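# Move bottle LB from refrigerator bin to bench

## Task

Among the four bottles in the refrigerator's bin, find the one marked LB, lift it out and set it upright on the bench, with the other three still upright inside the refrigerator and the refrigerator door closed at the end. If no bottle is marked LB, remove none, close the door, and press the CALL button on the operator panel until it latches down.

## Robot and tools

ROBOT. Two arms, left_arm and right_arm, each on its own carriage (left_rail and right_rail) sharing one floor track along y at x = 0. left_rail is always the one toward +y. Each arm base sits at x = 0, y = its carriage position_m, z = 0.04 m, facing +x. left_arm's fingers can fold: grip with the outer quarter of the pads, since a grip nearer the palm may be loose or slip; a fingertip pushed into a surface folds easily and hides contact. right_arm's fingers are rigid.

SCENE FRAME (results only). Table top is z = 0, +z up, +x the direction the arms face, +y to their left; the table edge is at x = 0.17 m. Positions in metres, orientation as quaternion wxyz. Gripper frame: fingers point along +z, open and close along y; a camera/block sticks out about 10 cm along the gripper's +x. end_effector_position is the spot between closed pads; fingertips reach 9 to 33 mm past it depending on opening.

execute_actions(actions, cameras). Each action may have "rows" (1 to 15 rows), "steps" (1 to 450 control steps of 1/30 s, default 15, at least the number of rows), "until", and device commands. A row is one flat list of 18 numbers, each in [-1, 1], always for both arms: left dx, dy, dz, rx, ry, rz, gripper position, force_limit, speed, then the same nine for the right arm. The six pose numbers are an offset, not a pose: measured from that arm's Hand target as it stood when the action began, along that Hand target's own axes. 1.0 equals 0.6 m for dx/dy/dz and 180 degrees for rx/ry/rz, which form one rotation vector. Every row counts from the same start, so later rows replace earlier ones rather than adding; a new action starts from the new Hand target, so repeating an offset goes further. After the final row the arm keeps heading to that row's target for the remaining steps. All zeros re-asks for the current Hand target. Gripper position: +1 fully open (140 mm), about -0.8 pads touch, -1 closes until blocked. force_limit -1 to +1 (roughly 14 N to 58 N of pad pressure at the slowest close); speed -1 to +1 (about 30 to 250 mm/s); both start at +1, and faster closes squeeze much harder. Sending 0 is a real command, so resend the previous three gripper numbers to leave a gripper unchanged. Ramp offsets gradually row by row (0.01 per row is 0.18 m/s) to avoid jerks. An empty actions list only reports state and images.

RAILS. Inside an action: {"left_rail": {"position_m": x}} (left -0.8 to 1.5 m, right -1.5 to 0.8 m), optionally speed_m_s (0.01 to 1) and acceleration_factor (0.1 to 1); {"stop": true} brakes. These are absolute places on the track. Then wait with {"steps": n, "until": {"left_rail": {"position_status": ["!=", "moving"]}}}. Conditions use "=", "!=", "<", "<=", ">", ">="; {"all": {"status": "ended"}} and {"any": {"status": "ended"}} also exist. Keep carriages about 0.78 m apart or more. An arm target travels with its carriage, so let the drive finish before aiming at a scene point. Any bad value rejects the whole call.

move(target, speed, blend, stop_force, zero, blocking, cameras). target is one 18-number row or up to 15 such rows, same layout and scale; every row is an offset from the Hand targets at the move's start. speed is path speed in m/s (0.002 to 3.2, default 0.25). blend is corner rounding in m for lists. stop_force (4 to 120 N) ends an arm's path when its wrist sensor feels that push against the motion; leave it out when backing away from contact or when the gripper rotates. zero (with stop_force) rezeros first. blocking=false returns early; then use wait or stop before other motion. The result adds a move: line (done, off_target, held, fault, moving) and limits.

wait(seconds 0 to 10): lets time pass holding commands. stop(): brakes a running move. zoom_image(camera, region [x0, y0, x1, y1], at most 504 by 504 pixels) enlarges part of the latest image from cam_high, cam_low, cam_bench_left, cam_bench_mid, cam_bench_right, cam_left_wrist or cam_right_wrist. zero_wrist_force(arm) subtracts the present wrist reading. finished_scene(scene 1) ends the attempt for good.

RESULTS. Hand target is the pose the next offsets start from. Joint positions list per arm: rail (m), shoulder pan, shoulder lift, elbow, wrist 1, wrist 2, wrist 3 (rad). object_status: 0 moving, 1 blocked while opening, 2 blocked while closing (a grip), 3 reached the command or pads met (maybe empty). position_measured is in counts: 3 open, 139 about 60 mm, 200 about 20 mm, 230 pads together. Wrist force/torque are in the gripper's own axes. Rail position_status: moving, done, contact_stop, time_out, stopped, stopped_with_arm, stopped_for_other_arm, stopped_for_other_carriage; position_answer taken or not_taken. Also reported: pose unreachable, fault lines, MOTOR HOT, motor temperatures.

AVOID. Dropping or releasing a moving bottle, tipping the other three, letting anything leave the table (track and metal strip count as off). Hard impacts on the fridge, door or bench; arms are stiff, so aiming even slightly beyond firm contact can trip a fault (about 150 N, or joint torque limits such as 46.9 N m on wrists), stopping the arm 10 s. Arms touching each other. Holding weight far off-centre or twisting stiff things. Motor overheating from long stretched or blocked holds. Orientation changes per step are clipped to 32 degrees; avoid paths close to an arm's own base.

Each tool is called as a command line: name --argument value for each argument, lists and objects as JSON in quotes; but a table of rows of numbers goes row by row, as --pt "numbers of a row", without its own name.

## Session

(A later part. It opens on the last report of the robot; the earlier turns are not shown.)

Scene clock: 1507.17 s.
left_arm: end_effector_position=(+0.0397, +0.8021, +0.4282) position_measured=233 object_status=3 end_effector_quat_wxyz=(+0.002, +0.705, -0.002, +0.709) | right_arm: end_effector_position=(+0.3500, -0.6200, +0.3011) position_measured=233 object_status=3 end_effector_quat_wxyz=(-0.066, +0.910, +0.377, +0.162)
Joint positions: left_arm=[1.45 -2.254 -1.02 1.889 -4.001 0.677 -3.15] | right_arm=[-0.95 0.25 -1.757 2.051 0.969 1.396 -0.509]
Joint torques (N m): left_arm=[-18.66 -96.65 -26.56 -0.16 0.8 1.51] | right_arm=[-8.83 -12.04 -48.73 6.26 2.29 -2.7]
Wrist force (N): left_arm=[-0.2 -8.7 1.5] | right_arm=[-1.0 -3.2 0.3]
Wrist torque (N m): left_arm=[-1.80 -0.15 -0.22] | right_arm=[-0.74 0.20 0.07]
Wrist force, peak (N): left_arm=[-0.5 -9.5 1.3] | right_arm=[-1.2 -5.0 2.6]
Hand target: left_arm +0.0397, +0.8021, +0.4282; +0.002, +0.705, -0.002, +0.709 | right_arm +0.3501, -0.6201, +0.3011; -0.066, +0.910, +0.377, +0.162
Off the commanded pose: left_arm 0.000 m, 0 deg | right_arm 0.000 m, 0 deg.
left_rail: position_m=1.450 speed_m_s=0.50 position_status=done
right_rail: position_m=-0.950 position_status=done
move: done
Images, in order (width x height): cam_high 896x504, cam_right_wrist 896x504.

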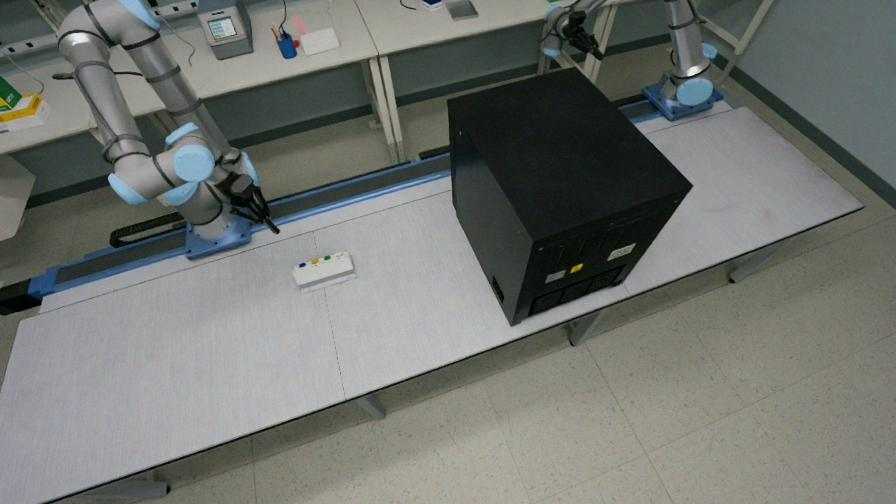

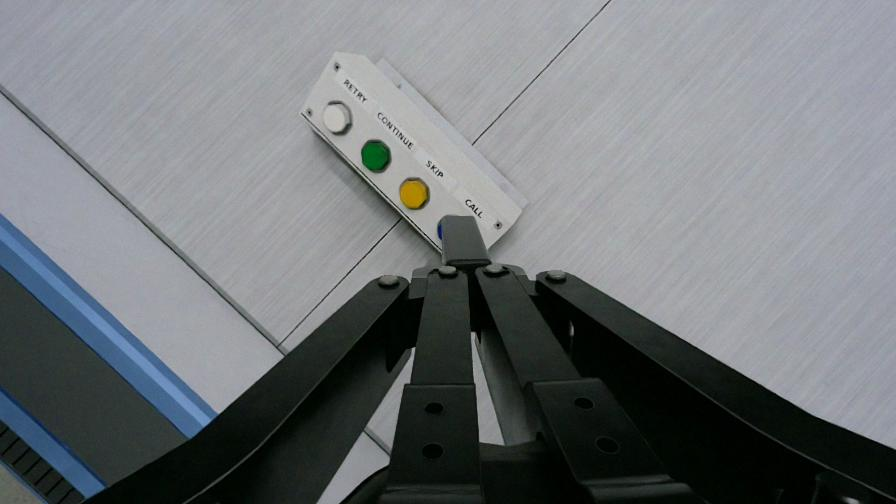

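move --target '[0,0,0,0,0,0,-1,-0.5,0,-0.08,0,-0.06,0,0,0,-1,0,0]' --speed 0.2 --cameras '["cam_right_wrist"]'

zoom_image --camera "cam_right_wrist" --region '[280, 40, 580, 240]'

zoom_image --camera "cam_right_wrist" --region '[400, 120, 540, 230]'

Scene clock: 1515.07 s.
left_arm: end_effector_position=(+0.0397, +0.8021, +0.4282) position_measured=233 object_status=3 end_effector_quat_wxyz=(+0.002, +0.705, -0.002, +0.709) | right_arm: end_effector_position=(+0.3094, -0.6606, +0.3183) position_measured=233 object_status=3 end_effector_quat_wxyz=(-0.066, +0.910, +0.377, +0.162)
Joint positions: left_arm=[1.45 -2.254 -1.02 1.889 -4.001 0.677 -3.15] | right_arm=[-0.95 0.138 -1.885 2.117 1.052 1.364 -0.618]
Joint torques (N m): left_arm=[-18.3 -95.04 -27.24 -0.22 0.68 1.58] | right_arm=[-13.06 -25.89 -25.73 6.91 -3.58 -2.85]
Wrist force (N): left_arm=[-0.6 -8.9 1.7] | right_arm=[-1.4 -2.7 0.3]
Wrist torque (N m): left_arm=[-1.85 -0.07 -0.22] | right_arm=[-0.63 0.28 0.09]
Wrist force, peak (N): left_arm=[-0.6 -9.3 1.9] | right_arm=[-2.3 -3.3 0.2]
Hand target: left_arm +0.0397, +0.8021, +0.4282; +0.002, +0.705, -0.002, +0.709 | right_arm +0.3094, -0.6606, +0.3184; -0.066, +0.910, +0.377, +0.162
Off the commanded pose: left_arm 0.000 m, 0 deg | right_arm 0.000 m, 0 deg.
left_rail: position_m=1.450 speed_m_s=0.50 position_status=done
right_rail: position_m=-0.950 position_status=done
move: done
Images, in order (width x height): cam_right_wrist 896x504.

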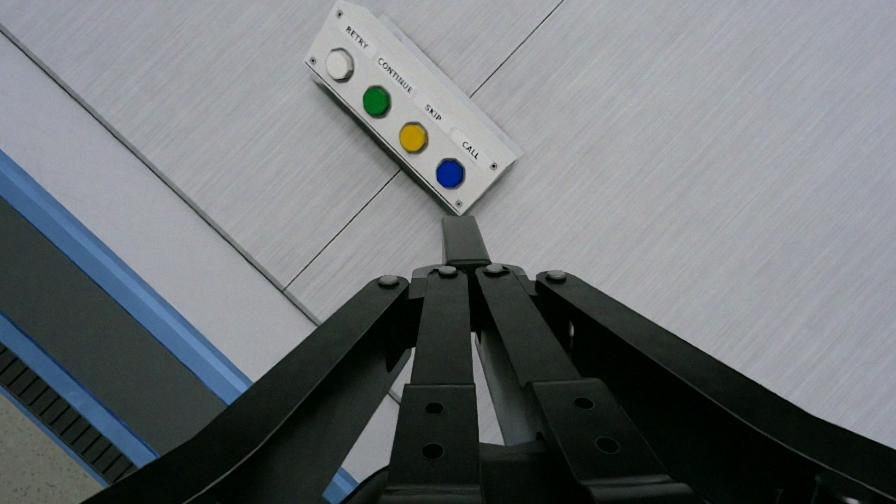

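Scaled by 1.680 from the camera's 896x504 image, which has a finer 1280x720 frame.

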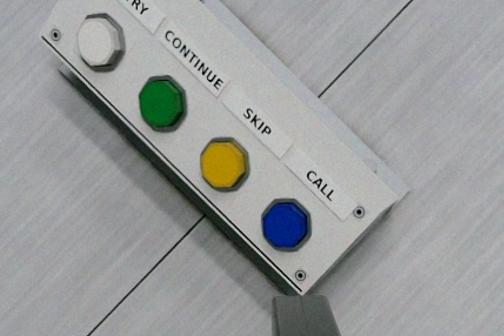

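Scaled by 3.600 from the camera's 896x504 image, which has a finer 1280x720 frame.

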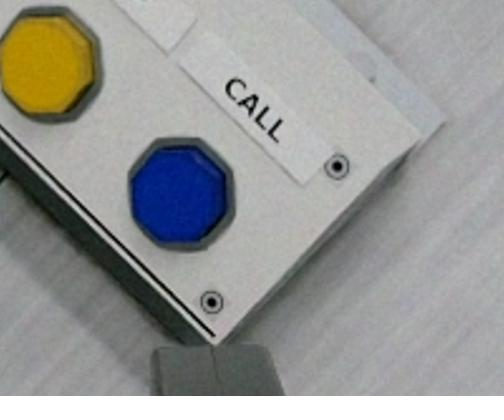

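move --target '[0,0,0,0,0,0,-1,-0.5,0,0.0157,-0.0566,0.2158,-0.0855,0,0.235,-1,0,0]' --speed 0.2 --cameras '["cam_right_wrist"]'

zoom_image --camera "cam_right_wrist" --region '[300, 60, 600, 260]'

Scene clock: 1529.23 s.
left_arm: end_effector_position=(+0.0397, +0.8021, +0.4282) position_measured=233 object_status=3 end_effector_quat_wxyz=(+0.002, +0.705, -0.002, +0.709) | right_arm: end_effector_position=(+0.3235, -0.5991, +0.2000) position_measured=233 object_status=3 end_effector_quat_wxyz=(+0.000, +0.984, +0.000, +0.176)
Joint positions: left_arm=[1.45 -2.254 -1.02 1.889 -4.001 0.677 -3.15] | right_arm=[-0.95 0.598 -1.598 2.107 0.766 1.767 0.569]
Joint torques (N m): left_arm=[-18.41 -94.64 -28.5 0.13 0.03 1.23] | right_arm=[7.86 -20.07 -43.45 2.16 3.32 1.61]
Wrist force (N): left_arm=[-0.2 -8.8 1.4] | right_arm=[-1.4 -3.4 0.8]
Wrist torque (N m): left_arm=[-1.82 -0.14 -0.22] | right_arm=[-0.80 0.25 -0.13]
Wrist force, peak (N): left_arm=[-0.2 -9.2 1.8] | right_arm=[-2.0 -3.9 0.8]
Hand target: left_arm +0.0397, +0.8021, +0.4282; +0.002, +0.705, -0.002, +0.709 | right_arm +0.3234, -0.5991, +0.2000; +0.000, +0.984, +0.000, +0.176
Off the commanded pose: left_arm 0.000 m, 0 deg | right_arm 0.000 m, 0 deg.
left_rail: position_m=1.450 speed_m_s=0.50 position_status=done
right_rail: position_m=-0.950 position_status=done
move: done
Images, in order (width x height): cam_right_wrist 896x504.

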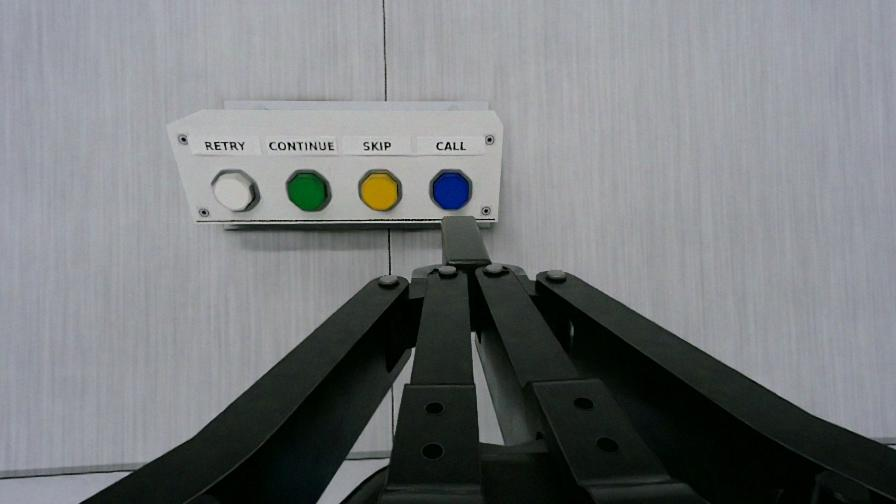

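Scaled by 1.680 from the camera's 896x504 image, which has a finer 1280x720 frame.

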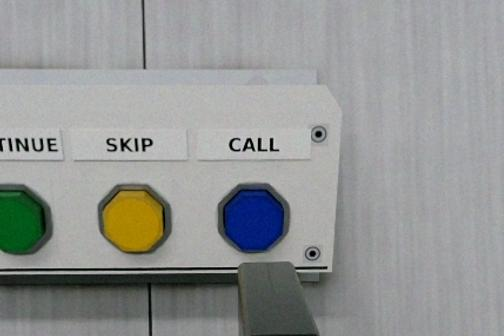

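move --target '[0,0,0,0,0,0,-1,-0.5,0,0.0037,-0.0042,0.1433,0,0,0,-1,0,0]' --speed 0.15 --cameras '["cam_right_wrist"]'

zoom_image --camera "cam_right_wrist" --region '[350, 120, 600, 290]'

Scene clock: 1536.13 s.
left_arm: end_effector_position=(+0.0397, +0.8021, +0.4282) position_measured=233 object_status=3 end_effector_quat_wxyz=(+0.002, +0.705, -0.002, +0.709) | right_arm: end_effector_position=(+0.3552, -0.5965, +0.1202) position_measured=233 object_status=3 end_effector_quat_wxyz=(+0.000, +0.984, +0.000, +0.176)
Joint positions: left_arm=[1.45 -2.254 -1.02 1.889 -4.001 0.677 -3.15] | right_arm=[-0.95 0.558 -1.48 2.151 0.597 1.755 0.53]
Joint torques (N m): left_arm=[-17.8 -96.42 -27.94 0.36 0.18 1.21] | right_arm=[-10.92 -28.4 -19.49 1.92 -2.52 -3.21]
Wrist force (N): left_arm=[-0.5 -8.8 1.6] | right_arm=[-1.1 -3.8 0.5]
Wrist torque (N m): left_arm=[-1.82 -0.09 -0.22] | right_arm=[-0.87 0.18 0.10]
Wrist force, peak (N): left_arm=[-0.4 -9.3 1.7] | right_arm=[-1.0 -3.8 1.5]
Hand target: left_arm +0.0397, +0.8021, +0.4282; +0.002, +0.705, -0.002, +0.709 | right_arm +0.3552, -0.5965, +0.1200; +0.000, +0.984, +0.000, +0.176
Off the commanded pose: left_arm 0.000 m, 0 deg | right_arm 0.000 m, 0 deg.
left_rail: position_m=1.450 speed_m_s=0.50 position_status=done
right_rail: position_m=-0.950 position_status=done
move: done
Images, in order (width x height): cam_right_wrist 896x504.

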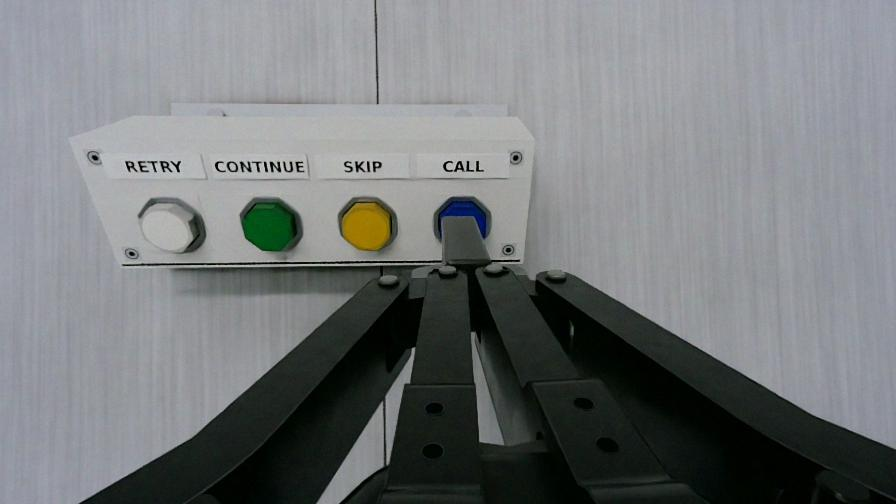

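Scaled by 2.016 from the camera's 896x504 image, which has a finer 1280x720 frame.

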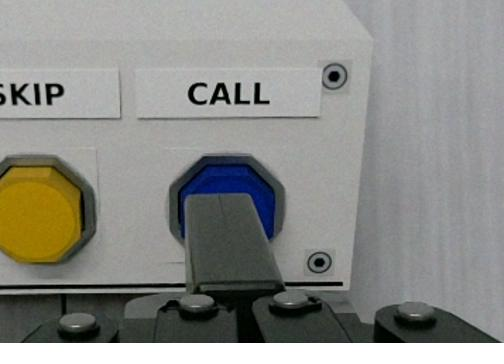

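move --pt "0 0 0 0 0 0 -1 -0.5 0 0.0075 0 0 0 0 0 -1 0 0" --pt "0 0 0 0 0 0 -1 -0.5 0 0.0075 0 0.07 0 0 0 -1 0 0" --speed 0.012 --stop_force 20 --cameras '["cam_right_wrist"]'

zoom_image --camera "cam_right_wrist" --region '[350, 120, 600, 290]'

Scene clock: 1545.27 s.
left_arm: end_effector_position=(+0.0397, +0.8021, +0.4282) position_measured=233 object_status=3 end_effector_quat_wxyz=(+0.002, +0.705, -0.002, +0.709) | right_arm: end_effector_position=(+0.3678, -0.5965, +0.0989) position_measured=233 object_status=3 end_effector_quat_wxyz=(+0.000, +0.984, +0.000, +0.176)
Joint positions: left_arm=[1.45 -2.254 -1.02 1.889 -4.001 0.677 -3.15] | right_arm=[-0.95 0.541 -1.443 2.155 0.552 1.75 0.514]
Joint torques (N m): left_arm=[-17.63 -98.06 -30.09 0.22 -0.67 0.97] | right_arm=[10.95 -42.84 -31.9 4.83 1.54 2.03]
Wrist force (N): left_arm=[-0.4 -9.2 1.5] | right_arm=[3.1 -2.6 -21.9]
Wrist torque (N m): left_arm=[-1.90 -0.11 -0.23] | right_arm=[-0.84 0.42 0.08]
Wrist force, peak (N): left_arm=[-0.5 -9.3 1.6] | right_arm=[3.6 -2.3 -44.7]
Hand target: left_arm +0.0397, +0.8021, +0.4282; +0.002, +0.705, -0.002, +0.709 | right_arm +0.3678, -0.5966, +0.0989; +0.000, +0.984, +0.000, +0.176 (not the last commanded pose)
Off the commanded pose: left_arm 0.000 m, 0 deg | right_arm 0.018 m, 0 deg.
left_rail: position_m=1.450 speed_m_s=0.50 position_status=done
right_rail: position_m=-0.950 position_status=done
move: contact (right_arm); path passed 1 of 2 targets
Images, in order (width x height): cam_right_wrist 896x504.

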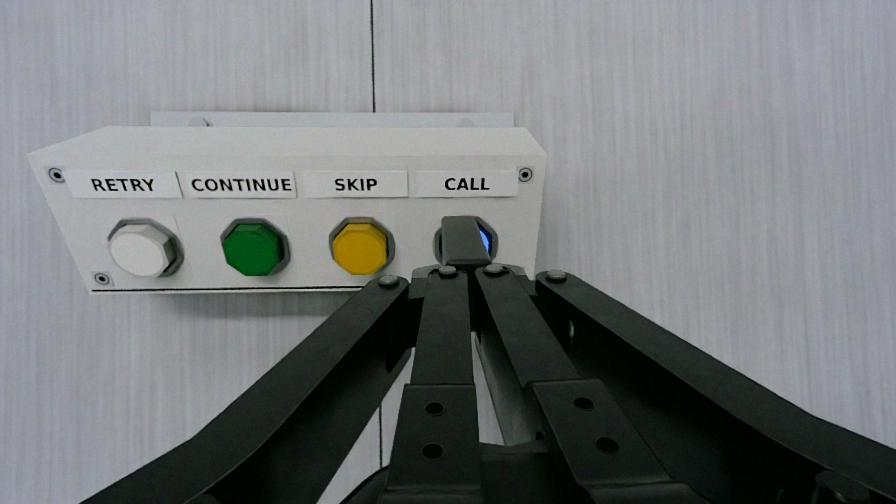

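Scaled by 2.016 from the camera's 896x504 image, which has a finer 1280x720 frame.

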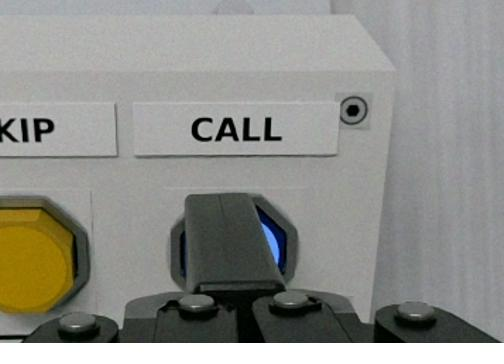

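move --target '[0,0,0,0,0,0,-1,-0.5,0,-0.05,0,-0.15,0,0,0,-1,0,0]' --speed 0.1 --cameras '["cam_right_wrist","cam_left_wrist"]'

zoom_image --camera "cam_right_wrist" --region '[300, 60, 600, 260]'

Scene clock: 1548.97 s.
left_arm: end_effector_position=(+0.0397, +0.8021, +0.4282) position_measured=233 object_status=3 end_effector_quat_wxyz=(+0.002, +0.705, -0.002, +0.709) | right_arm: end_effector_position=(+0.3086, -0.5965, +0.1729) position_measured=233 object_status=3 end_effector_quat_wxyz=(+0.000, +0.984, +0.000, +0.176)
Joint positions: left_arm=[1.45 -2.254 -1.02 1.889 -4.001 0.677 -3.15] | right_arm=[-0.95 0.627 -1.58 2.146 0.715 1.775 0.598]
Joint torques (N m): left_arm=[-17.97 -94.86 -28.82 0.05 -0.65 0.9] | right_arm=[13.96 -51.34 -41.23 7 3.48 2.33]
Wrist force (N): left_arm=[-0.4 -8.8 1.4] | right_arm=[-1.2 -3.3 0.7]
Wrist torque (N m): left_arm=[-1.82 -0.10 -0.22] | right_arm=[-0.77 0.17 -0.13]
Wrist force, peak (N): left_arm=[-0.4 -9.3 1.6] | right_arm=[3.0 -2.7 -22.1]
Hand target: left_arm +0.0397, +0.8021, +0.4282; +0.002, +0.705, -0.002, +0.709 | right_arm +0.3086, -0.5965, +0.1730; +0.000, +0.984, +0.000, +0.176
Off the commanded pose: left_arm 0.000 m, 0 deg | right_arm 0.000 m, 0 deg.
left_rail: position_m=1.450 speed_m_s=0.50 position_status=done
right_rail: position_m=-0.950 position_status=done
move: done
Images, in order (width x height): cam_left_wrist 896x504, cam_right_wrist 896x504.

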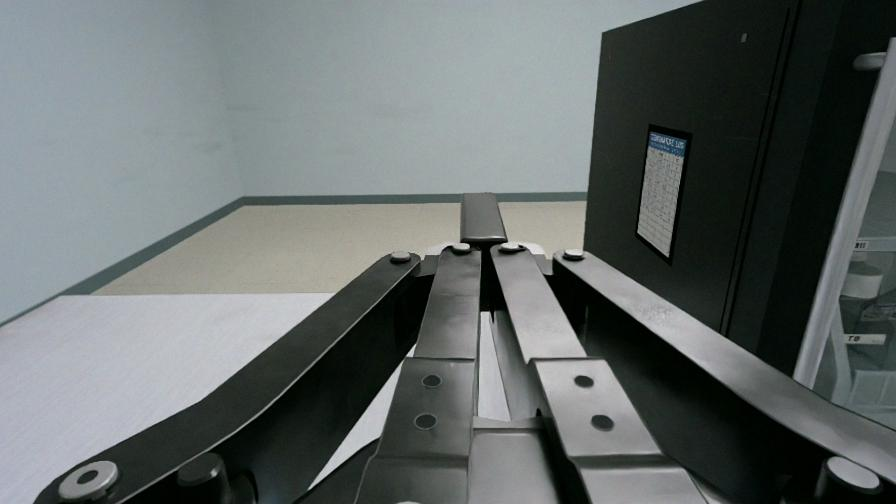

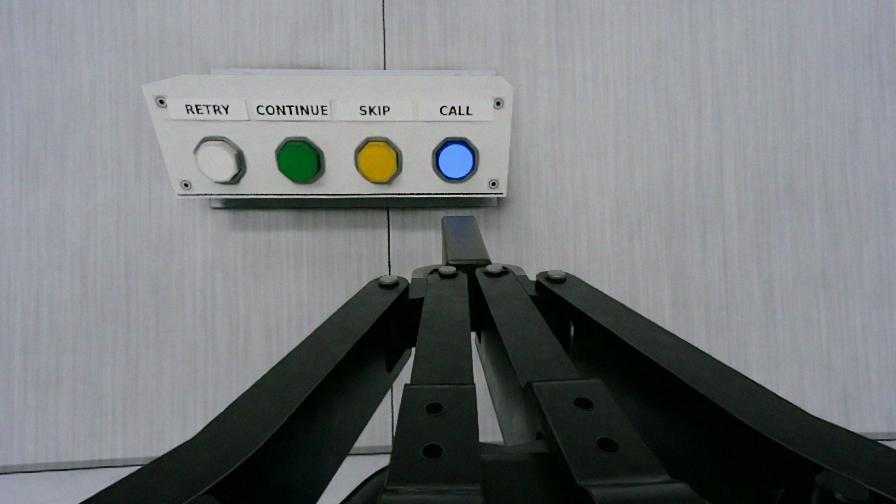

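Scaled by 1.680 from the camera's 896x504 image, which has a finer 1280x720 frame.

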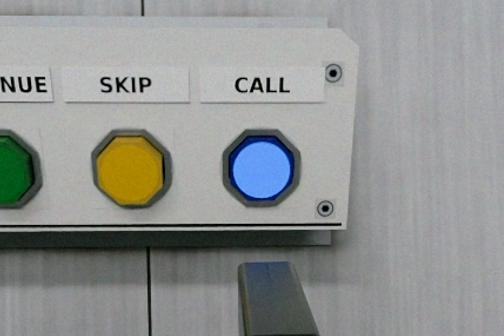

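The CALL button stays in and is lit. The door is shut and all four bottles are standing inside.

finished_scene

The scene is finished: the task was done.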